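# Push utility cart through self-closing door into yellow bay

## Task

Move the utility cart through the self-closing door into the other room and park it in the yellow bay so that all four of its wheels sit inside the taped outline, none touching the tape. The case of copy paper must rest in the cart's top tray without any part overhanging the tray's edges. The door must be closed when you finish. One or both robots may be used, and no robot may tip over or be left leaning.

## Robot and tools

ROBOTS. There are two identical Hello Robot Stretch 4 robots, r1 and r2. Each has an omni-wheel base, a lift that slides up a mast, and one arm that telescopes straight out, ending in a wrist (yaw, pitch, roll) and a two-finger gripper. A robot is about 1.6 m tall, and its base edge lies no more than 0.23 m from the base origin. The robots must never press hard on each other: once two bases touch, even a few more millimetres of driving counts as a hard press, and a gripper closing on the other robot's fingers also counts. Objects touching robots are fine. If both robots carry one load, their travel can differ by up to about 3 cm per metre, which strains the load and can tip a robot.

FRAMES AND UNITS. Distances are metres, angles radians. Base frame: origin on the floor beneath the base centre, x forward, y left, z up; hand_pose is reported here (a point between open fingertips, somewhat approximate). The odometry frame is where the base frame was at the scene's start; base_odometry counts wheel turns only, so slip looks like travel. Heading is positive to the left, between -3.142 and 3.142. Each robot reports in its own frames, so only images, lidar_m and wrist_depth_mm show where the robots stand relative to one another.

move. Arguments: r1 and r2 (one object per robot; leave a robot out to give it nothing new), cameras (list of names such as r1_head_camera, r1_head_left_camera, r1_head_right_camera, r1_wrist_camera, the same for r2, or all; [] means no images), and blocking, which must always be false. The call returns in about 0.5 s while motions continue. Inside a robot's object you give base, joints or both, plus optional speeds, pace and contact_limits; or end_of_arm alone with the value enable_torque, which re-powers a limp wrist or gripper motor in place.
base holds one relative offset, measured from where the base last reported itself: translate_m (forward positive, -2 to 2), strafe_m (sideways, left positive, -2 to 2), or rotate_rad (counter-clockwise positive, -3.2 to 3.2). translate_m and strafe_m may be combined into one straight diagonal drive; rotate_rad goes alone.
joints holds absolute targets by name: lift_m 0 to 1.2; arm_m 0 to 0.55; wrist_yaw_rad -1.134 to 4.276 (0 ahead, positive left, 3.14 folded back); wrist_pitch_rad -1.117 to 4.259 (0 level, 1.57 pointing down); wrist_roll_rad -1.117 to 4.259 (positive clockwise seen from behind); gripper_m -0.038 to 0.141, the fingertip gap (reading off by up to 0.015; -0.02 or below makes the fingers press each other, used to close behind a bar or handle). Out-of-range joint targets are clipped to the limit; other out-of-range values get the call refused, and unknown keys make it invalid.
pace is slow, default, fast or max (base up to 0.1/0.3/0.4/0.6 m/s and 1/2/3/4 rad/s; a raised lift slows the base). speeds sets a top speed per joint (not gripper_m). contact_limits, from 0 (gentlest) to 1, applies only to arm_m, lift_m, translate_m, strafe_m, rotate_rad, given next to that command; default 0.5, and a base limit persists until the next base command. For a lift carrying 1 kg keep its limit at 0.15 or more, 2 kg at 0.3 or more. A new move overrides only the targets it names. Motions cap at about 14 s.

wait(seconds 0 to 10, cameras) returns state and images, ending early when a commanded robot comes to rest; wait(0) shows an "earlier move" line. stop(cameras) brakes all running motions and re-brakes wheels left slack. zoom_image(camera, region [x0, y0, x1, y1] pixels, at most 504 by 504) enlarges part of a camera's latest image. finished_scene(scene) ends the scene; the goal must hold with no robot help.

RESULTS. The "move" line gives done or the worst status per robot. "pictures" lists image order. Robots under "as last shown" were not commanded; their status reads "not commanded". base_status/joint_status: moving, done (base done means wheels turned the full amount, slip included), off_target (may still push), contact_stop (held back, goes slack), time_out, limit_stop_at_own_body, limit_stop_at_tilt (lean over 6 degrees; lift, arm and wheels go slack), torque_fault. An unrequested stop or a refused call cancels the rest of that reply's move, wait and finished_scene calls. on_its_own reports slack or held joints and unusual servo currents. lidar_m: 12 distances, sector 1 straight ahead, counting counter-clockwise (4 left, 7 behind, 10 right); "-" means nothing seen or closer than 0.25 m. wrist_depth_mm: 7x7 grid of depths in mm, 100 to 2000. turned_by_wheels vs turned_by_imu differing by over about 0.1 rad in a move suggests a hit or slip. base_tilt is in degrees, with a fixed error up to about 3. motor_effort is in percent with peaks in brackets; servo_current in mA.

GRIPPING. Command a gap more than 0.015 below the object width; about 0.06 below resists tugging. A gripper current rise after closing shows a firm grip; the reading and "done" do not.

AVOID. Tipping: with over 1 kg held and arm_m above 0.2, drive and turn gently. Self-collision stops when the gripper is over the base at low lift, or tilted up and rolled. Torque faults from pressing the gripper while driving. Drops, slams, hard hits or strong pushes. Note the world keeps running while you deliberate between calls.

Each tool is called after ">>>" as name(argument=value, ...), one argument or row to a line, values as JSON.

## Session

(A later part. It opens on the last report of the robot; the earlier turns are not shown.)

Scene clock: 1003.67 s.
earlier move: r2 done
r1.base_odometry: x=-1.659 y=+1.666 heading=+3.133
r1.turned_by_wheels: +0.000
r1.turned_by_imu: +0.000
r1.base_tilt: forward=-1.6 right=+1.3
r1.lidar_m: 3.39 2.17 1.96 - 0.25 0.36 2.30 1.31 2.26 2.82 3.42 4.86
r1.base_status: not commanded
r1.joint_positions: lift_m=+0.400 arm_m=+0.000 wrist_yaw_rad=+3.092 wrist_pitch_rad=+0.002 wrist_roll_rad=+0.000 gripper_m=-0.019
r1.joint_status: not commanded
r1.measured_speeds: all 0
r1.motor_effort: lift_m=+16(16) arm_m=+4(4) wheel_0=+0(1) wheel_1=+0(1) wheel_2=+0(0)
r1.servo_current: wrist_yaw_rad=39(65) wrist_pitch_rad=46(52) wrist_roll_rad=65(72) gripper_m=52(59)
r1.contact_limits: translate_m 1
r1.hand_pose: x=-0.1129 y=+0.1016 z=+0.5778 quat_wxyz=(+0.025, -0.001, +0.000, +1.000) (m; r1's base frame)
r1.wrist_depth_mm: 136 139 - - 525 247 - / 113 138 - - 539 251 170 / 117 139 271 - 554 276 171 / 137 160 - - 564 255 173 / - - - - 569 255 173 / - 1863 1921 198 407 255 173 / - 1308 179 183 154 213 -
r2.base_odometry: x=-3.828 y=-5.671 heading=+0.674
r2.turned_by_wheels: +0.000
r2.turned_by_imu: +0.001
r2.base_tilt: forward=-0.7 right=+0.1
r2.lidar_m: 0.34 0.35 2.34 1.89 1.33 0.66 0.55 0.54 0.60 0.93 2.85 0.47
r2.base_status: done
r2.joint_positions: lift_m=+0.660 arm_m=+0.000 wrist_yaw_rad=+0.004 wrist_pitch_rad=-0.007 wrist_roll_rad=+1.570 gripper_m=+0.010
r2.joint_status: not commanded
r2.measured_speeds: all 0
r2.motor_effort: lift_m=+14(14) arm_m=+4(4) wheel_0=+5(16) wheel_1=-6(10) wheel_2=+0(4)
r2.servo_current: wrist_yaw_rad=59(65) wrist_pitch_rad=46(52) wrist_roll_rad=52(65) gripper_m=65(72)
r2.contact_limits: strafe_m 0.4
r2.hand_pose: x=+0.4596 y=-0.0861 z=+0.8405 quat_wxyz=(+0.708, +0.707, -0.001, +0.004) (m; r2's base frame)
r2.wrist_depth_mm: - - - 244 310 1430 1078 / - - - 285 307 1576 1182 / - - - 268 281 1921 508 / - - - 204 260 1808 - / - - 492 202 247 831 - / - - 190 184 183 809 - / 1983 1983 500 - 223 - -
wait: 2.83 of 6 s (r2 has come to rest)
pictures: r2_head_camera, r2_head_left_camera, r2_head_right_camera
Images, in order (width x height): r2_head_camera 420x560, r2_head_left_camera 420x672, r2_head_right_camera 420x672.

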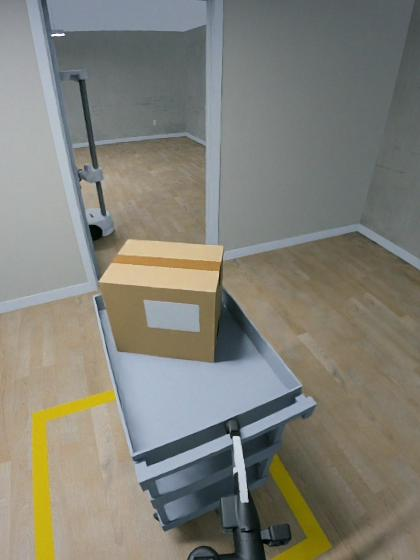

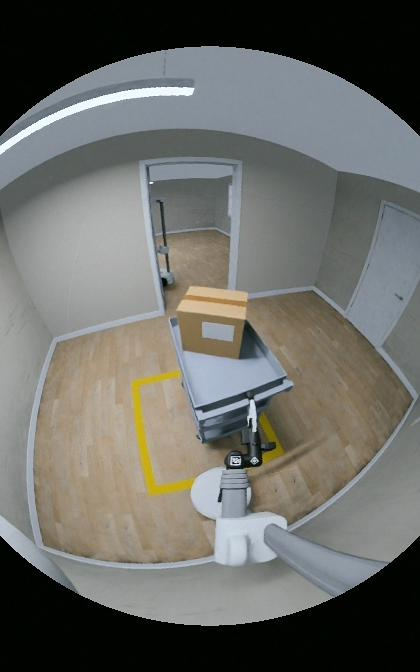

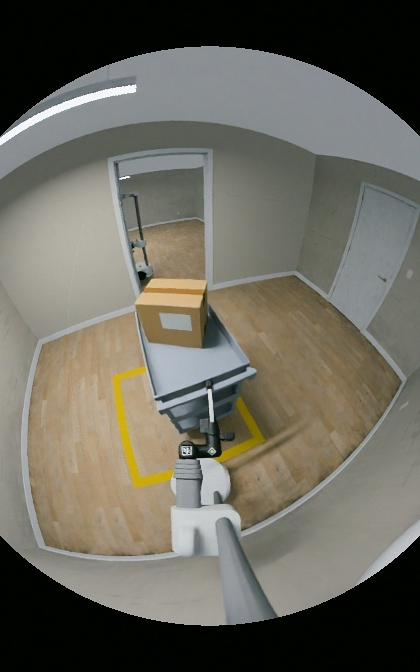

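>>> move(
  blocking=false,
  r2={"base":{"strafe_m":0.25},"pace":"slow","contact_limits":{"strafe_m":0.4}},
  cameras=[],
)

>>> wait(
  seconds=6,
  cameras=[],
)

>>> move(
  blocking=false,
  r2={"base":{"translate_m":-0.2},"pace":"slow","contact_limits":{"translate_m":0.3}},
  cameras=[],
)

>>> wait(
  seconds=6,
  cameras=[],
)

>>> move(
  blocking=false,
  r2={"base":{"strafe_m":-0.33,"translate_m":0.05},"pace":"slow","contact_limits":{"strafe_m":0.4}},
  cameras=[],
)

>>> wait(
  seconds=6,
  cameras=["r2_head_camera","r2_head_right_camera"],
)

Scene clock: 1017.50 s.
move: r2 moving
r1: as last shown
r1.lidar_m: 3.42 2.16 1.96 - 0.25 0.36 2.28 1.30 2.28 2.81 3.43 4.85
r1.motor_effort: lift_m=+16(16) arm_m=+4(4) wheel_0=+0(1) wheel_1=+0(0) wheel_2=+0(0)
r1.servo_current: wrist_yaw_rad=46(59) wrist_pitch_rad=39(46) wrist_roll_rad=46(59) gripper_m=52(59)
r1.contact_limits: translate_m 1
r1.wrist_depth_mm: 136 138 - - 530 246 - / 114 139 - - 539 250 170 / 117 139 271 - 554 276 171 / 137 160 - - 564 252 173 / - - - - 569 255 173 / - 1983 1863 199 404 255 172 / - 1308 179 183 154 213 -
r2.base_odometry: x=-3.837 y=-5.660 heading=+0.674
r2.turned_by_wheels: +0.000
r2.turned_by_imu: +0.000
r2.base_tilt: forward=-0.7 right=+0.1
r2.lidar_m: 0.33 0.34 2.34 1.90 1.33 0.67 0.54 0.53 0.60 0.96 2.86 0.45
r2.base_status: strafe_m moving
r2.joint_positions: lift_m=+0.660 arm_m=+0.000 wrist_yaw_rad=+0.003 wrist_pitch_rad=-0.007 wrist_roll_rad=+1.570 gripper_m=+0.010
r2.joint_status: not commanded
r2.measured_speeds: translate_m=+0.000 strafe_m=+0.057 rotate_rad=-0.001 lift_m=+0.000 arm_m=+0.000 wrist_yaw_rad=-0.007 wrist_pitch_rad=+0.000 wrist_roll_rad=+0.000
r2.motor_effort: lift_m=+14(14) arm_m=+4(4) wheel_0=-6(10) wheel_1=+8(9) wheel_2=+0(1)
r2.servo_current: wrist_yaw_rad=52(59) wrist_pitch_rad=46(52) wrist_roll_rad=33(52) gripper_m=59(65)
r2.contact_limits: strafe_m 0.4
r2.hand_pose: x=+0.4595 y=-0.0866 z=+0.8405 quat_wxyz=(+0.708, +0.707, -0.001, +0.003) (m; r2's base frame)
r2.wrist_depth_mm: - - - 245 312 1430 1098 / - - - 286 307 1537 1138 / - - - 268 281 1863 517 / - - - 203 260 1863 - / - - 488 202 245 820 - / - - 189 182 182 798 - / 1921 1863 500 - - - -
pictures: none
No camera images: "cameras" was empty.

Scene clock: 1020.67 s.
earlier move: r2 done
r1.base_odometry: x=-1.659 y=+1.666 heading=+3.133
r1.turned_by_wheels: +0.000
r1.turned_by_imu: +0.000
r1.base_tilt: forward=-1.6 right=+1.3
r1.lidar_m: 3.41 2.17 1.96 - 0.25 0.36 2.29 1.30 2.23 2.82 3.45 4.86
r1.base_status: not commanded
r1.joint_positions: lift_m=+0.400 arm_m=+0.000 wrist_yaw_rad=+3.092 wrist_pitch_rad=+0.002 wrist_roll_rad=+0.000 gripper_m=-0.019
r1.joint_status: not commanded
r1.measured_speeds: all 0
r1.motor_effort: lift_m=+16(16) arm_m=+4(4) wheel_0=+0(1) wheel_1=+0(1) wheel_2=+0(0)
r1.servo_current: wrist_yaw_rad=59(72) wrist_pitch_rad=46(52) wrist_roll_rad=65(65) gripper_m=46(65)
r1.contact_limits: translate_m 1
r1.hand_pose: x=-0.1129 y=+0.1016 z=+0.5778 quat_wxyz=(+0.025, -0.001, +0.000, +1.000) (m; r1's base frame)
r1.wrist_depth_mm: 136 139 - - 530 247 - / 114 139 - - 544 250 170 / 117 139 271 - 554 276 171 / 137 160 - - 564 254 172 / - - - - 569 254 173 / - 1921 1983 199 404 255 173 / - 1308 179 184 154 213 -
r2.base_odometry: x=-3.984 y=-5.476 heading=+0.673
r2.turned_by_wheels: +0.000
r2.turned_by_imu: +0.000
r2.base_tilt: forward=-0.7 right=+0.1
r2.lidar_m: 0.40 0.43 2.08 1.69 1.55 0.77 0.63 0.59 0.68 1.11 3.09 0.44
r2.base_status: done
r2.joint_positions: lift_m=+0.660 arm_m=+0.000 wrist_yaw_rad=-0.006 wrist_pitch_rad=-0.007 wrist_roll_rad=+1.570 gripper_m=+0.010
r2.joint_status: not commanded
r2.measured_speeds: all 0
r2.motor_effort: lift_m=+14(14) arm_m=+4(4) wheel_0=-5(14) wheel_1=+5(9) wheel_2=+0(2)
r2.servo_current: wrist_yaw_rad=52(65) wrist_pitch_rad=59(59) wrist_roll_rad=39(65) gripper_m=65(72)
r2.contact_limits: strafe_m 0.4
r2.hand_pose: x=+0.4588 y=-0.0890 z=+0.8405 quat_wxyz=(+0.708, +0.707, -0.004, +0.000) (m; r2's base frame)
r2.wrist_depth_mm: - - - 236 237 1756 1182 / - - - 237 236 1808 - / - - 574 238 237 820 - / - - 477 237 236 820 - / - - 517 198 237 820 - / 1983 - 188 180 185 - - / - - - - - - -
wait: 3.17 of 6 s (r2 has come to rest)
pictures: none
No camera images: "cameras" was empty.

Scene clock: 1021.17 s.
move: r2 moving
r1: as last shown
r1.lidar_m: 3.40 2.14 1.95 - 0.25 0.38 2.31 1.31 2.24 2.82 3.45 4.87
r1.motor_effort: lift_m=+16(16) arm_m=+4(4) wheel_0=+0(1) wheel_1=+0(0) wheel_2=+0(0)
r1.servo_current: wrist_yaw_rad=59(59) wrist_pitch_rad=46(46) wrist_roll_rad=46(65) gripper_m=52(52)
r1.contact_limits: translate_m 1
r1.wrist_depth_mm: 136 138 - - 530 247 - / 114 139 - - 544 249 170 / 117 139 270 - 559 276 171 / 137 160 - - 559 253 172 / - - - - 569 255 173 / - 1921 1983 198 404 254 173 / - 1336 179 184 154 213 -
r2.base_odometry: x=-3.994 y=-5.483 heading=+0.674
r2.turned_by_wheels: +0.000
r2.turned_by_imu: +0.000
r2.base_tilt: forward=-0.7 right=+0.0
r2.lidar_m: 0.40 0.41 2.05 1.67 1.54 0.77 0.60 0.59 0.71 1.08 3.07 0.44
r2.base_status: translate_m moving
r2.joint_positions: lift_m=+0.660 arm_m=+0.000 wrist_yaw_rad=+0.000 wrist_pitch_rad=-0.007 wrist_roll_rad=+1.570 gripper_m=+0.010
r2.joint_status: not commanded
r2.measured_speeds: translate_m=-0.048 strafe_m=+0.001 rotate_rad=+0.002 lift_m=+0.000 arm_m=+0.000 wrist_yaw_rad=+0.035 wrist_pitch_rad=+0.000 wrist_roll_rad=+0.000
r2.motor_effort: lift_m=+14(14) arm_m=+4(4) wheel_0=-3(14) wheel_1=-8(8) wheel_2=+13(13)
r2.servo_current: wrist_yaw_rad=46(59) wrist_pitch_rad=46(52) wrist_roll_rad=39(52) gripper_m=59(72)
r2.contact_limits: translate_m 0.3
r2.hand_pose: x=+0.4592 y=-0.0875 z=+0.8405 quat_wxyz=(+0.708, +0.707, -0.002, +0.002) (m; r2's base frame)
r2.wrist_depth_mm: - - - 175 232 1808 1229 / - - - 235 233 1808 - / - - 549 235 235 820 - / - - 469 236 236 831 - / - - 530 202 237 820 - / - - 189 181 184 - - / - - - - - - -
pictures: none
No camera images: "cameras" was empty.

Scene clock: 1023.93 s.
earlier move: r2 done
r1.base_odometry: x=-1.659 y=+1.666 heading=+3.133
r1.turned_by_wheels: +0.000
r1.turned_by_imu: +0.000
r1.base_tilt: forward=-1.6 right=+1.3
r1.lidar_m: 3.39 2.16 1.97 - 0.25 0.36 2.51 1.31 2.26 2.80 3.43 4.87
r1.base_status: not commanded
r1.joint_positions: lift_m=+0.400 arm_m=+0.000 wrist_yaw_rad=+3.092 wrist_pitch_rad=+0.002 wrist_roll_rad=+0.000 gripper_m=-0.019
r1.joint_status: not commanded
r1.measured_speeds: all 0
r1.motor_effort: lift_m=+16(16) arm_m=+4(4) wheel_0=-1(1) wheel_1=+0(0) wheel_2=+0(0)
r1.servo_current: wrist_yaw_rad=52(72) wrist_pitch_rad=39(52) wrist_roll_rad=46(65) gripper_m=46(59)
r1.contact_limits: translate_m 1
r1.hand_pose: x=-0.1129 y=+0.1016 z=+0.5778 quat_wxyz=(+0.025, -0.001, +0.000, +1.000) (m; r1's base frame)
r1.wrist_depth_mm: 136 138 - - 535 248 - / 114 139 - - 539 249 171 / 117 139 271 - 554 276 171 / 137 160 - - 559 253 172 / - - - - 569 254 173 / - 1921 1921 197 404 255 173 / - 1308 178 183 154 213 -
r2.base_odometry: x=-4.140 y=-5.600 heading=+0.674
r2.turned_by_wheels: +0.000
r2.turned_by_imu: +0.001
r2.base_tilt: forward=-0.7 right=+0.1
r2.lidar_m: 0.41 0.44 1.99 1.58 1.09 0.55 0.43 0.42 0.50 0.73 3.17 0.41
r2.base_status: done
r2.joint_positions: lift_m=+0.660 arm_m=+0.000 wrist_yaw_rad=+0.004 wrist_pitch_rad=-0.007 wrist_roll_rad=+1.570 gripper_m=+0.010
r2.joint_status: not commanded
r2.measured_speeds: all 0
r2.motor_effort: lift_m=+14(14) arm_m=+4(4) wheel_0=-1(14) wheel_1=-5(9) wheel_2=+8(15)
r2.servo_current: wrist_yaw_rad=46(65) wrist_pitch_rad=52(59) wrist_roll_rad=52(65) gripper_m=59(72)
r2.contact_limits: translate_m 0.3
r2.hand_pose: x=+0.4596 y=-0.0863 z=+0.8405 quat_wxyz=(+0.708, +0.707, -0.001, +0.004) (m; r2's base frame)
r2.wrist_depth_mm: - - - 173 229 1808 1281 / - - - 230 231 1983 - / - - 530 233 234 820 - / - - 473 236 236 831 - / - - 530 212 236 831 - / - - 189 181 184 - - / - - - - - - -
wait: 2.77 of 6 s (r2 has come to rest)
pictures: none
No camera images: "cameras" was empty.

Scene clock: 1024.43 s.
move: r2 moving
r1: as last shown
r1.lidar_m: 3.44 2.19 1.96 - 0.25 0.36 2.51 1.30 2.27 2.82 3.48 4.86
r1.motor_effort: lift_m=+16(16) arm_m=+4(4) wheel_0=+0(0) wheel_1=+0(0) wheel_2=+0(0)
r1.servo_current: wrist_yaw_rad=52(52) wrist_pitch_rad=46(52) wrist_roll_rad=26(65) gripper_m=59(59)
r1.contact_limits: translate_m 1
r1.wrist_depth_mm: 136 139 - - 530 246 - / 114 139 - - 539 250 170 / 117 139 270 - 554 274 171 / 137 160 - - 559 255 173 / - - - - 569 254 172 / - 1983 1863 199 404 254 173 / - 1308 179 184 154 214 -
r2.base_odometry: x=-4.131 y=-5.610 heading=+0.673
r2.turned_by_wheels: +0.000
r2.turned_by_imu: +0.000
r2.base_tilt: forward=-0.7 right=+0.0
r2.lidar_m: 0.41 0.42 2.01 1.62 1.08 0.55 0.44 0.43 0.48 0.76 3.15 0.42
r2.base_status: translate_m moving; strafe_m moving
r2.joint_positions: lift_m=+0.660 arm_m=+0.000 wrist_yaw_rad=+0.004 wrist_pitch_rad=-0.007 wrist_roll_rad=+1.570 gripper_m=+0.010
r2.joint_status: not commanded
r2.measured_speeds: translate_m=+0.008 strafe_m=-0.051 rotate_rad=-0.002 lift_m=+0.000 arm_m=+0.000 wrist_yaw_rad=+0.000 wrist_pitch_rad=+0.000 wrist_roll_rad=+0.000
r2.motor_effort: lift_m=+14(14) arm_m=+4(4) wheel_0=+11(12) wheel_1=-5(8) wheel_2=-5(7)
r2.servo_current: wrist_yaw_rad=52(52) wrist_pitch_rad=39(52) wrist_roll_rad=46(59) gripper_m=65(65)
r2.contact_limits: strafe_m 0.4
r2.hand_pose: x=+0.4596 y=-0.0863 z=+0.8405 quat_wxyz=(+0.708, +0.707, -0.001, +0.004) (m; r2's base frame)
r2.wrist_depth_mm: - - - 174 231 1808 1229 / - - - 233 233 1808 - / - - 549 233 234 809 - / - - 469 236 236 831 - / - - 525 211 237 820 - / - - 188 180 183 - - / - - - - - - -
pictures: none
No camera images: "cameras" was empty.

Scene clock: 1028.50 s.
earlier move: r2 done
r1.base_odometry: x=-1.659 y=+1.666 heading=+3.133
r1.turned_by_wheels: +0.000
r1.turned_by_imu: +0.000
r1.base_tilt: forward=-1.6 right=+1.3
r1.lidar_m: 3.40 2.16 1.95 - 0.25 0.34 2.43 1.30 2.22 2.81 3.44 4.85
r1.base_status: not commanded
r1.joint_positions: lift_m=+0.400 arm_m=+0.000 wrist_yaw_rad=+3.092 wrist_pitch_rad=+0.002 wrist_roll_rad=+0.000 gripper_m=-0.019
r1.joint_status: not commanded
r1.measured_speeds: all 0
r1.motor_effort: lift_m=+16(16) arm_m=+4(4) wheel_0=+0(1) wheel_1=+0(0) wheel_2=+0(0)
r1.servo_current: wrist_yaw_rad=46(65) wrist_pitch_rad=39(52) wrist_roll_rad=39(72) gripper_m=59(59)
r1.contact_limits: translate_m 1
r1.hand_pose: x=-0.1129 y=+0.1016 z=+0.5778 quat_wxyz=(+0.025, -0.001, +0.000, +1.000) (m; r1's base frame)
r1.wrist_depth_mm: 136 138 - - 535 246 - / 114 139 - - 539 251 170 / 117 139 270 - 559 276 172 / 137 160 - - 559 254 173 / - - - - 569 254 173 / - 1983 1863 198 404 255 172 / - 1308 179 183 154 214 -
r2.base_odometry: x=-3.896 y=-5.827 heading=+0.673
r2.turned_by_wheels: +0.000
r2.turned_by_imu: +0.000
r2.base_tilt: forward=-0.7 right=+0.1
r2.lidar_m: 0.33 0.31 2.36 1.92 0.93 0.46 0.38 0.35 0.40 0.65 2.84 0.49
r2.base_status: done
r2.joint_positions: lift_m=+0.660 arm_m=+0.000 wrist_yaw_rad=+0.004 wrist_pitch_rad=-0.007 wrist_roll_rad=+1.570 gripper_m=+0.010
r2.joint_status: not commanded
r2.measured_speeds: all 0
r2.motor_effort: lift_m=+14(14) arm_m=+4(4) wheel_0=+5(14) wheel_1=-4(8) wheel_2=-6(10)
r2.servo_current: wrist_yaw_rad=39(59) wrist_pitch_rad=52(52) wrist_roll_rad=52(65) gripper_m=65(72)
r2.contact_limits: strafe_m 0.4
r2.hand_pose: x=+0.4596 y=-0.0863 z=+0.8405 quat_wxyz=(+0.708, +0.707, -0.001, +0.004) (m; r2's base frame)
r2.wrist_depth_mm: - - - 279 - 1756 1205 / - - - 307 332 334 330 / - - - 282 - 1808 1205 / - - - 211 273 - 535 / - - 668 195 251 842 - / - - 188 181 184 798 - / - - 466 - 217 - -
wait: 4.07 of 6 s (r2 has come to rest)
pictures: r2_head_camera, r2_head_right_camera
Images, in order (width x height): r2_head_camera 420x560, r2_head_right_camera 420x672.

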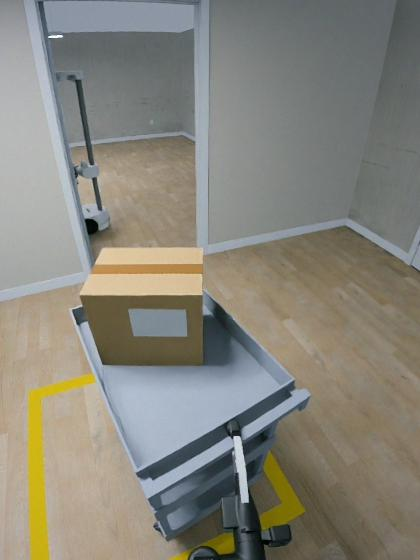

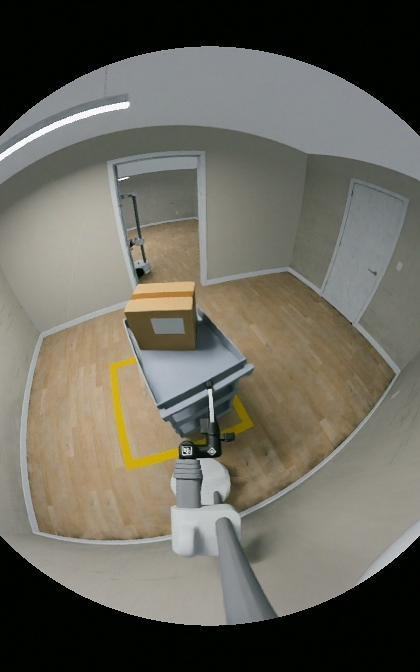

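>>> move(
  blocking=false,
  r2={"base":{"strafe_m":0.10,"translate_m":0.14},"pace":"slow","contact_limits":{"strafe_m":0.4}},
  cameras=[],
)

>>> wait(
  seconds=6,
  cameras=["r2_head_camera","r2_head_right_camera","r2_head_left_camera"],
)

Scene clock: 1059.27 s.
move: r2 moving
r1: as last shown
r1.lidar_m: 3.43 2.17 1.96 - 0.25 0.37 2.45 1.31 2.27 2.84 3.44 4.85
r1.servo_current: wrist_yaw_rad=59(65) wrist_pitch_rad=39(46) wrist_roll_rad=39(65) gripper_m=52(59)
r1.contact_limits: translate_m 1
r1.wrist_depth_mm: 136 138 - - 535 247 - / 114 139 - - 539 250 170 / 117 139 270 - 549 274 172 / 137 160 - - 564 253 172 / - - - - 564 253 172 / - 1863 1863 199 407 255 173 / - 1308 179 183 154 214 -
r2.base_odometry: x=-3.892 y=-5.814 heading=+0.672
r2.turned_by_wheels: -0.001
r2.turned_by_imu: -0.001
r2.base_tilt: forward=-0.7 right=+0.1
r2.lidar_m: 0.30 0.31 2.39 1.92 0.99 0.49 0.38 0.35 0.42 0.69 2.84 0.48
r2.base_status: translate_m moving; strafe_m moving
r2.joint_positions: lift_m=+0.660 arm_m=+0.000 wrist_yaw_rad=-0.003 wrist_pitch_rad=-0.007 wrist_roll_rad=+1.570 gripper_m=+0.010
r2.joint_status: not commanded
r2.measured_speeds: translate_m=+0.044 strafe_m=+0.031 rotate_rad=-0.003 lift_m=+0.000 arm_m=+0.000 wrist_yaw_rad=-0.025 wrist_pitch_rad=+0.000 wrist_roll_rad=+0.000
r2.motor_effort: lift_m=+14(14) arm_m=+4(4) wheel_0=-2(8) wheel_1=+8(9) wheel_2=-14(14)
r2.servo_current: wrist_yaw_rad=59(59) wrist_pitch_rad=46(52) wrist_roll_rad=46(65) gripper_m=59(65)
r2.contact_limits: strafe_m 0.4
r2.hand_pose: x=+0.4590 y=-0.0882 z=+0.8405 quat_wxyz=(+0.708, +0.707, -0.003, +0.002) (m; r2's base frame)
r2.wrist_depth_mm: - - - 287 - 1808 1205 / - - - 310 334 338 334 / - - - 286 - 1808 1308 / - - - 211 279 1808 535 / - - - 198 251 798 - / - - 189 179 186 820 - / - - 459 - - - -
pictures: none
No camera images: "cameras" was empty.

Scene clock: 1061.67 s.
earlier move: r2 done
r1.base_odometry: x=-1.659 y=+1.666 heading=+3.133
r1.turned_by_wheels: +0.000
r1.turned_by_imu: +0.000
r1.base_tilt: forward=-1.6 right=+1.3
r1.lidar_m: 3.41 2.16 1.95 - 0.25 0.36 2.30 1.31 2.25 2.82 3.46 4.86
r1.base_status: not commanded
r1.joint_positions: lift_m=+0.400 arm_m=+0.000 wrist_yaw_rad=+3.092 wrist_pitch_rad=+0.002 wrist_roll_rad=+0.000 gripper_m=-0.019
r1.joint_status: not commanded
r1.measured_speeds: all 0
r1.motor_effort: lift_m=+16(16) arm_m=+4(4) wheel_0=-1(1) wheel_1=+0(0) wheel_2=+0(0)
r1.servo_current: wrist_yaw_rad=46(72) wrist_pitch_rad=46(52) wrist_roll_rad=52(65) gripper_m=52(59)
r1.contact_limits: translate_m 1
r1.hand_pose: x=-0.1129 y=+0.1016 z=+0.5778 quat_wxyz=(+0.025, -0.001, +0.000, +1.000) (m; r1's base frame)
r1.wrist_depth_mm: 136 138 - - 530 247 - / 113 139 - - 535 250 170 / 117 140 271 - 554 276 171 / 137 160 - - 559 255 173 / - - - - 574 254 173 / - 1983 1863 199 407 254 173 / - 1336 179 183 154 213 -
r2.base_odometry: x=-3.848 y=-5.662 heading=+0.672
r2.turned_by_wheels: +0.000
r2.turned_by_imu: +0.000
r2.base_tilt: forward=-0.7 right=+0.1
r2.lidar_m: 0.33 0.32 2.30 1.88 1.36 0.68 0.53 0.53 0.58 0.93 2.88 0.46
r2.base_status: done
r2.joint_positions: lift_m=+0.660 arm_m=+0.000 wrist_yaw_rad=-0.005 wrist_pitch_rad=-0.007 wrist_roll_rad=+1.570 gripper_m=+0.010
r2.joint_status: not commanded
r2.measured_speeds: all 0
r2.motor_effort: lift_m=+14(14) arm_m=+4(4) wheel_0=-6(11) wheel_1=+3(9) wheel_2=-6(16)
r2.servo_current: wrist_yaw_rad=46(65) wrist_pitch_rad=52(52) wrist_roll_rad=39(65) gripper_m=65(65)
r2.contact_limits: strafe_m 0.4
r2.hand_pose: x=+0.4588 y=-0.0889 z=+0.8405 quat_wxyz=(+0.708, +0.707, -0.004, +0.001) (m; r2's base frame)
r2.wrist_depth_mm: - - - 283 - 1756 1205 / - - - 310 334 336 332 / - - - 283 - 1808 1229 / - - - 210 270 1808 539 / - - - 195 248 809 - / - - 187 179 185 809 - / 1921 1921 466 - 216 - -
wait: 2.40 of 6 s (r2 has come to rest)
pictures: r2_head_camera, r2_head_left_camera, r2_head_right_camera
Images, in order (width x height): r2_head_camera 420x560, r2_head_left_camera 420x672, r2_head_right_camera 420x672.

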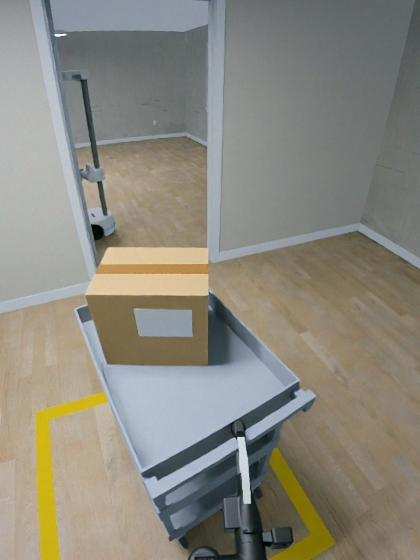

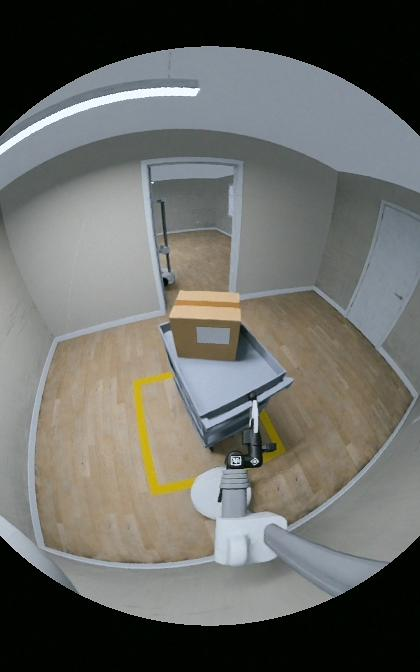

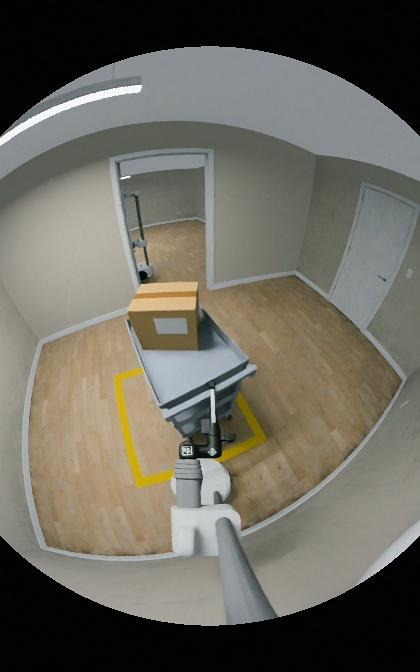

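>>> zoom_image(
  camera="r2_head_camera",
  region=[130, 360, 350, 560],
)

>>> zoom_image(
  camera="r2_head_left_camera",
  region=[120, 300, 320, 500],
)

Scaled by 2.291 from the camera's 420x560 image, which has a finer 1200x1600 frame.

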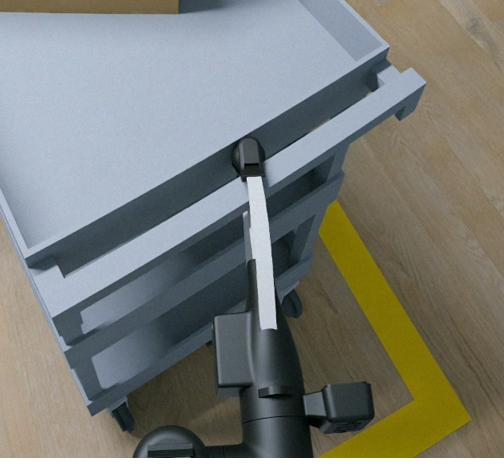

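Scaled by 2.520 from the camera's 420x672 image, which has a finer 600x960 frame.

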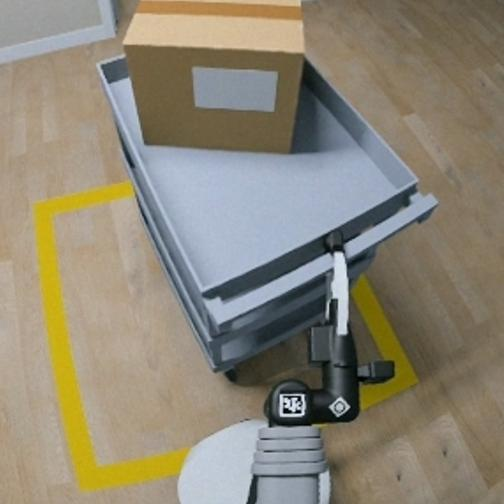

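>>> move(
  blocking=false,
  r2={"joints":{"gripper_m":0.1}},
  cameras=[],
)

>>> wait(
  seconds=3,
  cameras=[],
)

>>> move(
  blocking=false,
  r2={"base":{"translate_m":-0.23},"pace":"slow"},
  cameras=[],
)

>>> wait(
  seconds=5,
  cameras=[],
)

>>> move(
  blocking=false,
  r2={"base":{"strafe_m":-0.7},"pace":"slow"},
  cameras=[],
)

>>> wait(
  seconds=9,
  cameras=["r2_head_camera","r2_head_left_camera"],
)

Scene clock: 1086.53 s.
move: r2 moving
r1: as last shown
r1.lidar_m: 3.39 2.18 1.95 - 0.25 0.36 2.29 1.32 2.24 2.81 3.45 4.86
r1.motor_effort: lift_m=+16(16) arm_m=+4(4) wheel_0=+0(1) wheel_1=+0(0) wheel_2=+0(0)
r1.servo_current: wrist_yaw_rad=26(52) wrist_pitch_rad=39(46) wrist_roll_rad=39(59) gripper_m=46(59)
r1.contact_limits: translate_m 1
r1.wrist_depth_mm: 136 138 - - 530 246 - / 113 139 - - 539 250 170 / 117 139 268 - 554 276 171 / 137 160 - - 559 254 172 / - - - - 569 255 173 / - 1921 1863 198 404 255 173 / - 1336 179 183 154 213 -
r2.base_odometry: x=-3.848 y=-5.662 heading=+0.672
r2.turned_by_wheels: +0.000
r2.turned_by_imu: +0.001
r2.base_tilt: forward=-0.7 right=+0.1
r2.lidar_m: 0.32 0.29 2.31 1.88 1.32 0.68 0.52 0.53 0.59 0.95 2.87 0.47
r2.base_status: not commanded
r2.joint_positions: lift_m=+0.660 arm_m=+0.000 wrist_yaw_rad=-0.005 wrist_pitch_rad=-0.007 wrist_roll_rad=+1.570 gripper_m=+0.030
r2.joint_status: gripper_m moving
r2.measured_speeds: all 0
r2.motor_effort: lift_m=+14(14) arm_m=+4(4) wheel_0=-7(7) wheel_1=+2(3) wheel_2=-6(7)
r2.servo_current: wrist_yaw_rad=46(59) wrist_pitch_rad=52(52) wrist_roll_rad=39(59) gripper_m=78(91)
r2.contact_limits: strafe_m 0.4
r2.hand_pose: x=+0.4588 y=-0.0889 z=+0.8405 quat_wxyz=(+0.708, +0.707, -0.004, +0.001) (m; r2's base frame)
r2.wrist_depth_mm: - - - 285 - 1808 1205 / - - - 312 338 340 340 / - - - 287 - 1808 1205 / - - - 213 282 1983 - / - - - 196 252 798 - / - - 189 179 184 798 - / 1921 469 466 - - - -
pictures: none
No camera images: "cameras" was empty.

Scene clock: 1087.73 s.
earlier move: r2 done
r1.base_odometry: x=-1.659 y=+1.666 heading=+3.133
r1.turned_by_wheels: +0.000
r1.turned_by_imu: +0.000
r1.base_tilt: forward=-1.6 right=+1.3
r1.lidar_m: 3.39 2.17 1.97 - 0.25 0.35 2.32 1.32 2.26 2.80 3.44 4.85
r1.base_status: not commanded
r1.joint_positions: lift_m=+0.400 arm_m=+0.000 wrist_yaw_rad=+3.092 wrist_pitch_rad=+0.002 wrist_roll_rad=+0.000 gripper_m=-0.019
r1.joint_status: not commanded
r1.measured_speeds: all 0
r1.motor_effort: lift_m=+16(16) arm_m=+4(4) wheel_0=+0(1) wheel_1=+0(0) wheel_2=+0(0)
r1.servo_current: wrist_yaw_rad=52(65) wrist_pitch_rad=39(52) wrist_roll_rad=52(65) gripper_m=46(59)
r1.contact_limits: translate_m 1
r1.hand_pose: x=-0.1129 y=+0.1016 z=+0.5778 quat_wxyz=(+0.025, -0.001, +0.000, +1.000) (m; r1's base frame)
r1.wrist_depth_mm: 136 138 - - 530 247 - / 114 139 - - 539 249 170 / 117 139 270 - 554 277 171 / 137 160 - - 559 254 172 / - - - - 569 255 173 / - 1921 1983 198 404 255 172 / - 1308 179 183 154 214 -
r2.base_odometry: x=-3.848 y=-5.662 heading=+0.673
r2.turned_by_wheels: +0.000
r2.turned_by_imu: +0.000
r2.base_tilt: forward=-0.7 right=+0.1
r2.lidar_m: 0.33 0.29 2.33 1.89 1.33 0.65 0.51 0.54 0.61 0.93 2.88 0.48
r2.base_status: not commanded
r2.joint_positions: lift_m=+0.660 arm_m=+0.000 wrist_yaw_rad=-0.003 wrist_pitch_rad=-0.001 wrist_roll_rad=+1.570 gripper_m=+0.100
r2.joint_status: all done
r2.measured_speeds: all 0
r2.motor_effort: lift_m=+14(14) arm_m=+4(4) wheel_0=-4(7) wheel_1=+3(3) wheel_2=-6(7)
r2.servo_current: wrist_yaw_rad=59(59) wrist_pitch_rad=46(52) wrist_roll_rad=52(59) gripper_m=52(137)
r2.contact_limits: strafe_m 0.4
r2.hand_pose: x=+0.4590 y=-0.0883 z=+0.8389 quat_wxyz=(+0.708, +0.707, -0.002, -0.001) (m; r2's base frame)
r2.wrist_depth_mm: - - - 289 - 1661 1160 / - - - 320 347 349 347 / - - - 300 - 1756 473 / - - - 276 - 1863 - / - - 591 254 262 798 - / - 473 188 236 193 - - / 1921 473 466 - - - -
wait: 1.20 of 3 s (r2 has come to rest)
pictures: none
No camera images: "cameras" was empty.

Scene clock: 1088.23 s.
move: r2 moving
r1: as last shown
r1.lidar_m: 3.41 2.17 1.96 - 0.25 0.36 2.30 1.31 2.20 2.82 3.42 4.86
r1.motor_effort: lift_m=+16(16) arm_m=+4(4) wheel_0=-1(1) wheel_1=+0(0) wheel_2=+0(0)
r1.servo_current: wrist_yaw_rad=52(59) wrist_pitch_rad=39(52) wrist_roll_rad=59(59) gripper_m=52(59)
r1.contact_limits: translate_m 1
r1.wrist_depth_mm: 136 138 - - 530 247 - / 114 139 - - 544 250 170 / 117 139 271 - 559 276 171 / 137 160 - - 559 253 172 / - - - - 569 255 172 / - 1983 1921 198 404 254 173 / - 1336 179 183 154 213 -
r2.base_odometry: x=-3.858 y=-5.669 heading=+0.673
r2.turned_by_wheels: +0.000
r2.turned_by_imu: +0.000
r2.base_tilt: forward=-0.7 right=+0.0
r2.lidar_m: 0.33 0.32 2.32 1.89 1.31 0.65 0.54 0.51 0.58 0.93 2.89 0.49
r2.base_status: translate_m moving
r2.joint_positions: lift_m=+0.660 arm_m=+0.000 wrist_yaw_rad=-0.003 wrist_pitch_rad=-0.001 wrist_roll_rad=+1.570 gripper_m=+0.100
r2.joint_status: not commanded
r2.measured_speeds: translate_m=-0.048 strafe_m=+0.000 rotate_rad=+0.000 lift_m=+0.000 arm_m=+0.000 wrist_yaw_rad=+0.000 wrist_pitch_rad=+0.000 wrist_roll_rad=+0.000
r2.motor_effort: lift_m=+14(14) arm_m=+4(4) wheel_0=-5(7) wheel_1=-5(6) wheel_2=+9(10)
r2.servo_current: wrist_yaw_rad=52(65) wrist_pitch_rad=33(46) wrist_roll_rad=39(59) gripper_m=46(59)
r2.hand_pose: x=+0.4590 y=-0.0883 z=+0.8389 quat_wxyz=(+0.708, +0.707, -0.002, -0.001) (m; r2's base frame)
r2.wrist_depth_mm: - - - 301 - 1661 1138 / - - - 332 357 359 359 / - - - 310 - 1708 480 / - - - 285 - 1863 - / - - 597 264 272 768 - / - 477 193 245 192 - - / 1921 484 484 - - - -
pictures: none
No camera images: "cameras" was empty.

Scene clock: 1091.33 s.
earlier move: r2 done
r1.base_odometry: x=-1.659 y=+1.666 heading=+3.133
r1.turned_by_wheels: +0.000
r1.turned_by_imu: +0.000
r1.base_tilt: forward=-1.6 right=+1.3
r1.lidar_m: 3.39 2.18 1.96 - 0.25 0.37 2.30 1.31 2.23 2.81 3.42 4.85
r1.base_status: not commanded
r1.joint_positions: lift_m=+0.400 arm_m=+0.000 wrist_yaw_rad=+3.092 wrist_pitch_rad=+0.002 wrist_roll_rad=+0.000 gripper_m=-0.019
r1.joint_status: not commanded
r1.measured_speeds: all 0
r1.motor_effort: lift_m=+16(16) arm_m=+4(4) wheel_0=+0(1) wheel_1=+0(0) wheel_2=+0(0)
r1.servo_current: wrist_yaw_rad=39(72) wrist_pitch_rad=46(52) wrist_roll_rad=59(72) gripper_m=59(65)
r1.contact_limits: translate_m 1
r1.hand_pose: x=-0.1129 y=+0.1016 z=+0.5778 quat_wxyz=(+0.025, -0.001, +0.000, +1.000) (m; r1's base frame)
r1.wrist_depth_mm: 136 138 - - 530 247 - / 113 139 - - 544 250 170 / 117 140 270 - 554 276 171 / 136 160 - - 564 254 172 / - - - - 574 255 173 / - 1921 1863 200 404 255 173 / - 1308 178 183 154 213 -
r2.base_odometry: x=-4.028 y=-5.805 heading=+0.672
r2.turned_by_wheels: +0.000
r2.turned_by_imu: +0.000
r2.base_tilt: forward=-0.6 right=+0.1
r2.lidar_m: 0.54 0.71 2.22 1.80 0.80 0.37 0.33 0.28 0.35 0.58 2.95 0.72
r2.base_status: done
r2.joint_positions: lift_m=+0.660 arm_m=+0.000 wrist_yaw_rad=-0.003 wrist_pitch_rad=-0.001 wrist_roll_rad=+1.570 gripper_m=+0.100
r2.joint_status: not commanded
r2.measured_speeds: all 0
r2.motor_effort: lift_m=+14(14) arm_m=+4(4) wheel_0=-4(10) wheel_1=-5(7) wheel_2=+5(12)
r2.servo_current: wrist_yaw_rad=52(65) wrist_pitch_rad=46(52) wrist_roll_rad=39(59) gripper_m=52(59)
r2.hand_pose: x=+0.4590 y=-0.0883 z=+0.8389 quat_wxyz=(+0.708, +0.707, -0.002, -0.001) (m; r2's base frame)
r2.wrist_depth_mm: - - - - - 1661 1160 / - - - - - 1708 1160 / - - - 554 - 569 554 / - - - 500 - 732 500 / - - 750 462 - - 466 / - - 195 433 191 - 433 / - - 699 - - - -
wait: 3.10 of 5 s (r2 has come to rest)
pictures: none
No camera images: "cameras" was empty.

Scene clock: 1091.83 s.
move: r2 moving
r1: as last shown
r1.lidar_m: 3.39 2.18 1.96 - 0.25 0.38 2.30 1.32 2.25 2.81 3.42 4.84
r1.motor_effort: lift_m=+16(16) arm_m=+4(4) wheel_0=+0(0) wheel_1=+0(0) wheel_2=+0(0)
r1.servo_current: wrist_yaw_rad=46(59) wrist_pitch_rad=39(52) wrist_roll_rad=52(65) gripper_m=46(59)
r1.contact_limits: translate_m 1
r1.wrist_depth_mm: 136 138 - - 525 246 - / 114 139 - - 539 250 170 / 117 139 270 - 559 276 171 / 137 160 - - 564 254 172 / - - - - 569 253 172 / - 1983 1921 198 407 255 172 / - 1308 179 184 154 213 -
r2.base_odometry: x=-4.019 y=-5.816 heading=+0.672
r2.turned_by_wheels: +0.000
r2.turned_by_imu: +0.000
r2.base_tilt: forward=-0.7 right=+0.1
r2.lidar_m: 0.54 0.64 2.24 1.84 0.77 0.40 0.32 0.31 0.36 0.54 2.94 0.77
r2.base_status: strafe_m moving
r2.joint_positions: lift_m=+0.660 arm_m=+0.000 wrist_yaw_rad=-0.003 wrist_pitch_rad=-0.001 wrist_roll_rad=+1.570 gripper_m=+0.100
r2.joint_status: not commanded
r2.measured_speeds: translate_m=+0.000 strafe_m=-0.056 rotate_rad=-0.003 lift_m=+0.000 arm_m=+0.000 wrist_yaw_rad=+0.000 wrist_pitch_rad=+0.000 wrist_roll_rad=+0.000
r2.motor_effort: lift_m=+14(14) arm_m=+4(4) wheel_0=+9(11) wheel_1=-7(9) wheel_2=+0(5)
r2.servo_current: wrist_yaw_rad=52(59) wrist_pitch_rad=39(46) wrist_roll_rad=46(52) gripper_m=52(59)
r2.hand_pose: x=+0.4590 y=-0.0883 z=+0.8389 quat_wxyz=(+0.708, +0.707, -0.002, -0.001) (m; r2's base frame)
r2.wrist_depth_mm: - - - - - 1661 1160 / - - - - - 1708 1182 / - - - 549 - 574 574 / - - - 500 - 707 508 / - - - 466 - - 469 / - - 195 433 193 - 436 / - - 707 - - - -
pictures: none
No camera images: "cameras" was empty.

Scene clock: 1095.63 s.
earlier move: r2 contact_stop
r1.base_odometry: x=-1.659 y=+1.666 heading=+3.133
r1.turned_by_wheels: +0.000
r1.turned_by_imu: +0.000
r1.base_tilt: forward=-1.6 right=+1.3
r1.lidar_m: 3.40 2.18 1.95 - 0.25 0.36 2.32 1.31 2.23 2.82 3.43 4.85
r1.base_status: not commanded
r1.joint_positions: lift_m=+0.400 arm_m=+0.000 wrist_yaw_rad=+3.092 wrist_pitch_rad=+0.002 wrist_roll_rad=+0.000 gripper_m=-0.019
r1.joint_status: not commanded
r1.measured_speeds: all 0
r1.motor_effort: lift_m=+16(16) arm_m=+4(4) wheel_0=+0(1) wheel_1=+0(0) wheel_2=+0(0)
r1.servo_current: wrist_yaw_rad=59(72) wrist_pitch_rad=39(52) wrist_roll_rad=52(65) gripper_m=46(59)
r1.contact_limits: translate_m 1
r1.hand_pose: x=-0.1129 y=+0.1016 z=+0.5778 quat_wxyz=(+0.025, -0.001, +0.000, +1.000) (m; r1's base frame)
r1.wrist_depth_mm: 136 138 - - 525 247 - / 113 139 - - 544 250 170 / 117 140 271 - 559 277 171 / 137 160 - - 564 255 172 / - - - - 574 255 173 / - 1921 1983 199 404 254 173 / - 1308 179 183 154 213 -
r2.base_odometry: x=-3.813 y=-6.065 heading=+0.636
r2.turned_by_wheels: -0.036
r2.turned_by_imu: -0.036
r2.base_tilt: forward=-0.7 right=+0.1
r2.lidar_m: 0.70 0.65 2.68 2.14 0.58 0.26 0.25 - 0.25 0.37 1.62 2.85
r2.base_status: strafe_m contact_stop (by the wheels' count: -0.338 of -0.700)
r2.joint_positions: lift_m=+0.660 arm_m=+0.000 wrist_yaw_rad=-0.003 wrist_pitch_rad=-0.001 wrist_roll_rad=+1.570 gripper_m=+0.100
r2.joint_status: not commanded
r2.measured_speeds: all 0
r2.on_its_own: the wheels are slack since a contact_stop
r2.motor_effort: lift_m=+14(14) arm_m=+4(4) wheel_0=+0(11) wheel_1=+0(30) wheel_2=+0(6)
r2.servo_current: wrist_yaw_rad=46(65) wrist_pitch_rad=33(46) wrist_roll_rad=59(59) gripper_m=52(59)
r2.hand_pose: x=+0.4590 y=-0.0882 z=+0.8389 quat_wxyz=(+0.708, +0.707, -0.001, +0.000) (m; r2's base frame)
r2.wrist_depth_mm: - - - - - 1618 1138 / - - - - - 1708 1160 / - - - - - 1708 1160 / - - - - - 1756 1160 / - - - - - 1708 1182 / - - 193 - 193 1464 1182 / - - - - - - 554
wait: 3.80 of 9 s (r2 has come to rest)
pictures: r2_head_camera, r2_head_left_camera
Images, in order (width x height): r2_head_camera 420x560, r2_head_left_camera 420x672.

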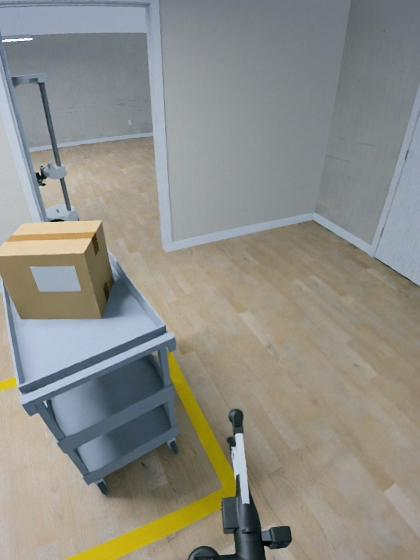

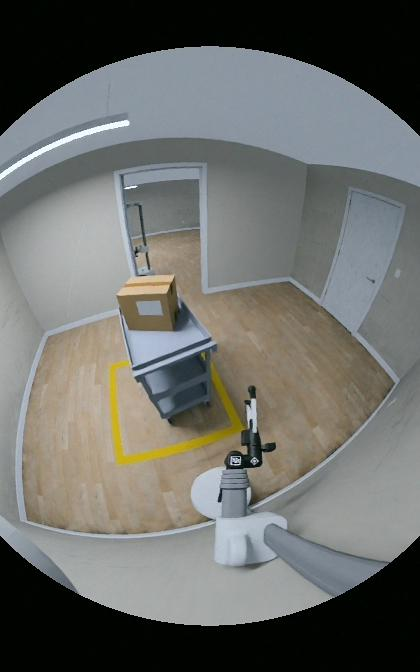

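>>> move(
  blocking=false,
  r2={"base":{"translate_m":0.4,"strafe_m":-0.5}},
  cameras=[],
)

>>> wait(
  seconds=8,
  cameras=[],
)

>>> move(
  blocking=false,
  r2={"base":{"rotate_rad":0.8}},
  cameras=[],
)

>>> wait(
  seconds=4,
  cameras=["r2_head_camera","r2_head_left_camera"],
)

>>> zoom_image(
  camera="r2_head_camera",
  region=[0, 250, 300, 550],
)

Scene clock: 1104.93 s.
move: r2 moving
r1: as last shown
r1.base_tilt: forward=-1.6 right=+1.2
r1.lidar_m: 3.41 2.18 1.98 - 0.25 0.37 2.29 1.31 2.25 2.81 3.43 4.86
r1.motor_effort: lift_m=+16(16) arm_m=+4(4) wheel_0=-1(1) wheel_1=+0(0) wheel_2=+0(0)
r1.servo_current: wrist_yaw_rad=26(65) wrist_pitch_rad=39(46) wrist_roll_rad=33(59) gripper_m=59(59)
r1.contact_limits: translate_m 1
r1.wrist_depth_mm: 136 138 - - 530 246 - / 113 139 - - 539 249 170 / 117 139 270 - 559 274 171 / 137 160 - - 569 254 173 / - - - - 569 254 172 / - 1921 1863 198 407 254 172 / - 1336 179 183 154 213 -
r2.base_odometry: x=-3.782 y=-6.073 heading=+0.635
r2.turned_by_wheels: -0.001
r2.turned_by_imu: +0.000
r2.base_tilt: forward=-0.7 right=+0.0
r2.lidar_m: 0.71 0.64 2.74 2.16 0.60 0.26 0.25 0.25 0.25 0.38 1.67 2.82
r2.base_status: translate_m moving; strafe_m moving
r2.joint_positions: lift_m=+0.660 arm_m=+0.000 wrist_yaw_rad=-0.003 wrist_pitch_rad=-0.001 wrist_roll_rad=+1.570 gripper_m=+0.100
r2.joint_status: not commanded
r2.measured_speeds: translate_m=+0.075 strafe_m=-0.098 rotate_rad=+0.000 lift_m=+0.000 arm_m=+0.000 wrist_yaw_rad=+0.000 wrist_pitch_rad=+0.000 wrist_roll_rad=+0.000
r2.motor_effort: lift_m=+14(14) arm_m=+4(4) wheel_0=+8(12) wheel_1=-7(8) wheel_2=-10(11)
r2.servo_current: wrist_yaw_rad=46(52) wrist_pitch_rad=39(46) wrist_roll_rad=46(52) gripper_m=46(59)
r2.hand_pose: x=+0.4590 y=-0.0882 z=+0.8389 quat_wxyz=(+0.708, +0.707, -0.001, +0.000) (m; r2's base frame)
r2.wrist_depth_mm: - - - - - 1661 1160 / - - - - - 1708 1160 / - - - - - 1708 1160 / - - - - - 1708 1182 / - - - - - 1661 1182 / - - 193 - 194 1499 1205 / - - - - - 1708 1098
pictures: none
No camera images: "cameras" was empty.

Scene clock: 1108.03 s.
earlier move: r2 done
r1.base_odometry: x=-1.659 y=+1.666 heading=+3.133
r1.turned_by_wheels: +0.000
r1.turned_by_imu: +0.000
r1.base_tilt: forward=-1.6 right=+1.3
r1.lidar_m: 3.41 2.17 1.97 - 0.25 0.36 2.30 1.30 2.26 2.81 3.46 4.86
r1.base_status: not commanded
r1.joint_positions: lift_m=+0.400 arm_m=+0.000 wrist_yaw_rad=+3.092 wrist_pitch_rad=+0.002 wrist_roll_rad=+0.000 gripper_m=-0.019
r1.joint_status: not commanded
r1.measured_speeds: all 0
r1.motor_effort: lift_m=+16(16) arm_m=+4(4) wheel_0=+0(1) wheel_1=+0(1) wheel_2=+0(0)
r1.servo_current: wrist_yaw_rad=46(65) wrist_pitch_rad=39(52) wrist_roll_rad=52(65) gripper_m=59(65)
r1.contact_limits: translate_m 1
r1.hand_pose: x=-0.1129 y=+0.1016 z=+0.5778 quat_wxyz=(+0.025, -0.001, +0.000, +1.000) (m; r1's base frame)
r1.wrist_depth_mm: 136 139 - - 535 246 - / 113 139 - - 549 249 170 / 117 139 270 - 554 274 171 / 137 159 - - 559 253 173 / - - - - 569 254 173 / - 1921 1983 199 402 255 173 / - 1308 179 183 154 213 -
r2.base_odometry: x=-3.194 y=-6.230 heading=+0.635
r2.turned_by_wheels: +0.000
r2.turned_by_imu: +0.002
r2.base_tilt: forward=-0.7 right=+0.0
r2.lidar_m: 2.46 1.27 0.66 0.81 1.04 0.48 0.39 0.37 0.41 0.65 2.04 2.16
r2.base_status: done
r2.joint_positions: lift_m=+0.660 arm_m=+0.000 wrist_yaw_rad=-0.003 wrist_pitch_rad=-0.001 wrist_roll_rad=+1.570 gripper_m=+0.100
r2.joint_status: not commanded
r2.measured_speeds: all 0
r2.motor_effort: lift_m=+15(15) arm_m=+4(5) wheel_0=+3(14) wheel_1=-4(8) wheel_2=-4(12)
r2.servo_current: wrist_yaw_rad=39(65) wrist_pitch_rad=39(46) wrist_roll_rad=46(59) gripper_m=52(59)
r2.hand_pose: x=+0.4590 y=-0.0882 z=+0.8388 quat_wxyz=(+0.708, +0.707, -0.001, +0.000) (m; r2's base frame)
r2.wrist_depth_mm: - - - - - 1661 1138 / - - - - - 1708 1160 / - - - - - 1661 1160 / - - - - - 1708 1160 / - - - - - 1708 1182 / - - 193 - 194 1464 1160 / - - - - - 1863 1160
wait: 3.10 of 8 s (r2 has come to rest)
pictures: none
No camera images: "cameras" was empty.

Scene clock: 1108.53 s.
move: r2 moving
r1: as last shown
r1.lidar_m: 3.42 2.18 1.97 - 0.25 0.36 2.32 1.31 2.25 2.80 3.44 4.87
r1.motor_effort: lift_m=+16(16) arm_m=+4(4) wheel_0=+0(1) wheel_1=+0(0) wheel_2=+0(0)
r1.servo_current: wrist_yaw_rad=46(59) wrist_pitch_rad=46(52) wrist_roll_rad=52(65) gripper_m=52(59)
r1.contact_limits: translate_m 1
r1.wrist_depth_mm: 137 138 - - 530 247 - / 113 139 - - 544 249 170 / 117 139 271 - 559 276 171 / 137 160 - - 564 254 172 / - - - - 569 254 173 / - 1863 1921 199 402 254 172 / - 1308 179 184 153 214 -
r2.base_odometry: x=-3.194 y=-6.230 heading=+0.887
r2.turned_by_wheels: +0.252
r2.turned_by_imu: +0.245
r2.base_tilt: forward=-0.7 right=+0.1
r2.lidar_m: 2.44 0.67 0.68 2.71 0.66 0.42 0.38 0.39 0.49 1.01 2.05 2.53
r2.base_status: rotate_rad moving
r2.joint_positions: lift_m=+0.660 arm_m=+0.000 wrist_yaw_rad=-0.003 wrist_pitch_rad=-0.001 wrist_roll_rad=+1.570 gripper_m=+0.100
r2.joint_status: not commanded
r2.measured_speeds: translate_m=+0.000 strafe_m=-0.001 rotate_rad=+0.977 lift_m=+0.000 arm_m=+0.000 wrist_yaw_rad=+0.000 wrist_pitch_rad=+0.000 wrist_roll_rad=+0.000
r2.motor_effort: lift_m=+15(15) arm_m=+4(4) wheel_0=-5(8) wheel_1=-10(11) wheel_2=-11(11)
r2.servo_current: wrist_yaw_rad=39(59) wrist_pitch_rad=46(46) wrist_roll_rad=39(52) gripper_m=52(52)
r2.hand_pose: x=+0.4590 y=-0.0882 z=+0.8388 quat_wxyz=(+0.708, +0.707, -0.001, +0.000) (m; r2's base frame)
r2.wrist_depth_mm: - - - - - 1661 1160 / - - - - - 1661 1160 / - - - - - 1661 1160 / - - - - - 1708 1182 / - - - - - 1661 1160 / - - 190 - 193 1464 1182 / - - - - - 1808 1160
pictures: none
No camera images: "cameras" was empty.

Scene clock: 1109.60 s.
earlier move: r2 done
r1.base_odometry: x=-1.659 y=+1.666 heading=+3.133
r1.turned_by_wheels: +0.000
r1.turned_by_imu: +0.000
r1.base_tilt: forward=-1.6 right=+1.3
r1.lidar_m: 3.41 2.18 1.96 - 0.25 0.34 2.30 1.31 2.22 2.83 3.45 4.86
r1.base_status: not commanded
r1.joint_positions: lift_m=+0.400 arm_m=+0.000 wrist_yaw_rad=+3.092 wrist_pitch_rad=+0.002 wrist_roll_rad=+0.000 gripper_m=-0.019
r1.joint_status: not commanded
r1.measured_speeds: all 0
r1.motor_effort: lift_m=+16(16) arm_m=+4(4) wheel_0=+0(1) wheel_1=+0(0) wheel_2=+0(0)
r1.servo_current: wrist_yaw_rad=52(59) wrist_pitch_rad=39(52) wrist_roll_rad=39(65) gripper_m=59(59)
r1.contact_limits: translate_m 1
r1.hand_pose: x=-0.1129 y=+0.1016 z=+0.5778 quat_wxyz=(+0.025, -0.001, +0.000, +1.000) (m; r1's base frame)
r1.wrist_depth_mm: 136 138 - - 530 247 - / 113 139 - - 544 250 170 / 117 139 270 - 559 276 172 / 137 160 - - 564 253 172 / - - - - 569 256 173 / - 1983 1863 199 404 255 173 / - 1308 179 184 154 214 -
r2.base_odometry: x=-3.194 y=-6.230 heading=+1.435
r2.turned_by_wheels: +0.547
r2.turned_by_imu: +0.533
r2.base_tilt: forward=-0.7 right=+0.0
r2.lidar_m: 0.66 0.68 2.71 0.66 0.43 0.37 0.39 0.50 1.01 2.07 2.61 2.42
r2.base_status: done
r2.joint_positions: lift_m=+0.660 arm_m=+0.000 wrist_yaw_rad=-0.002 wrist_pitch_rad=-0.001 wrist_roll_rad=+1.570 gripper_m=+0.100
r2.joint_status: not commanded
r2.measured_speeds: all 0
r2.motor_effort: lift_m=+15(15) arm_m=+4(4) wheel_0=-3(12) wheel_1=-3(11) wheel_2=-5(11)
r2.servo_current: wrist_yaw_rad=39(72) wrist_pitch_rad=39(46) wrist_roll_rad=39(59) gripper_m=52(52)
r2.hand_pose: x=+0.4591 y=-0.0881 z=+0.8388 quat_wxyz=(+0.708, +0.707, -0.001, +0.000) (m; r2's base frame)
r2.wrist_depth_mm: 1863 - - - - 1661 1138 / - - - - - 1661 1160 / - - - - - 1661 1160 / - - - - - 1708 1182 / - - - - - 1464 1025 / - - 195 676 194 691 - / - - 759 - - - -
wait: 1.07 of 4 s (r2 has come to rest)
pictures: r2_head_camera, r2_head_left_camera
Images, in order (width x height): r2_head_camera 420x560, r2_head_left_camera 420x672.

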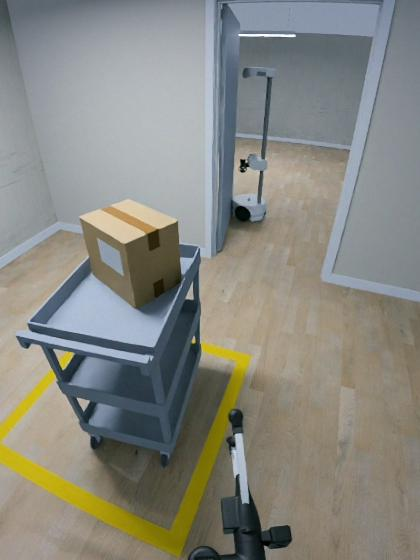

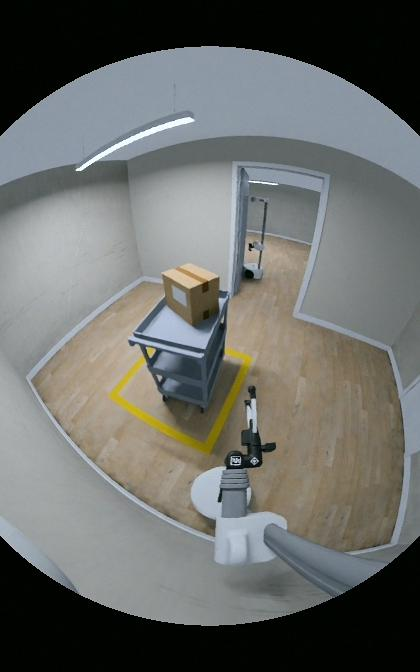

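Scaled by 1.680 from the camera's 420x560 image, which has a finer 1200x1600 frame.

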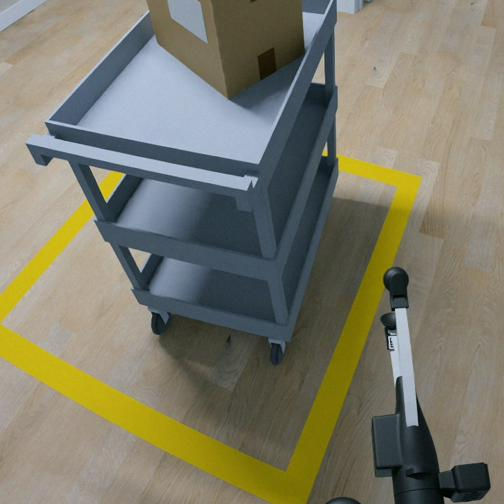

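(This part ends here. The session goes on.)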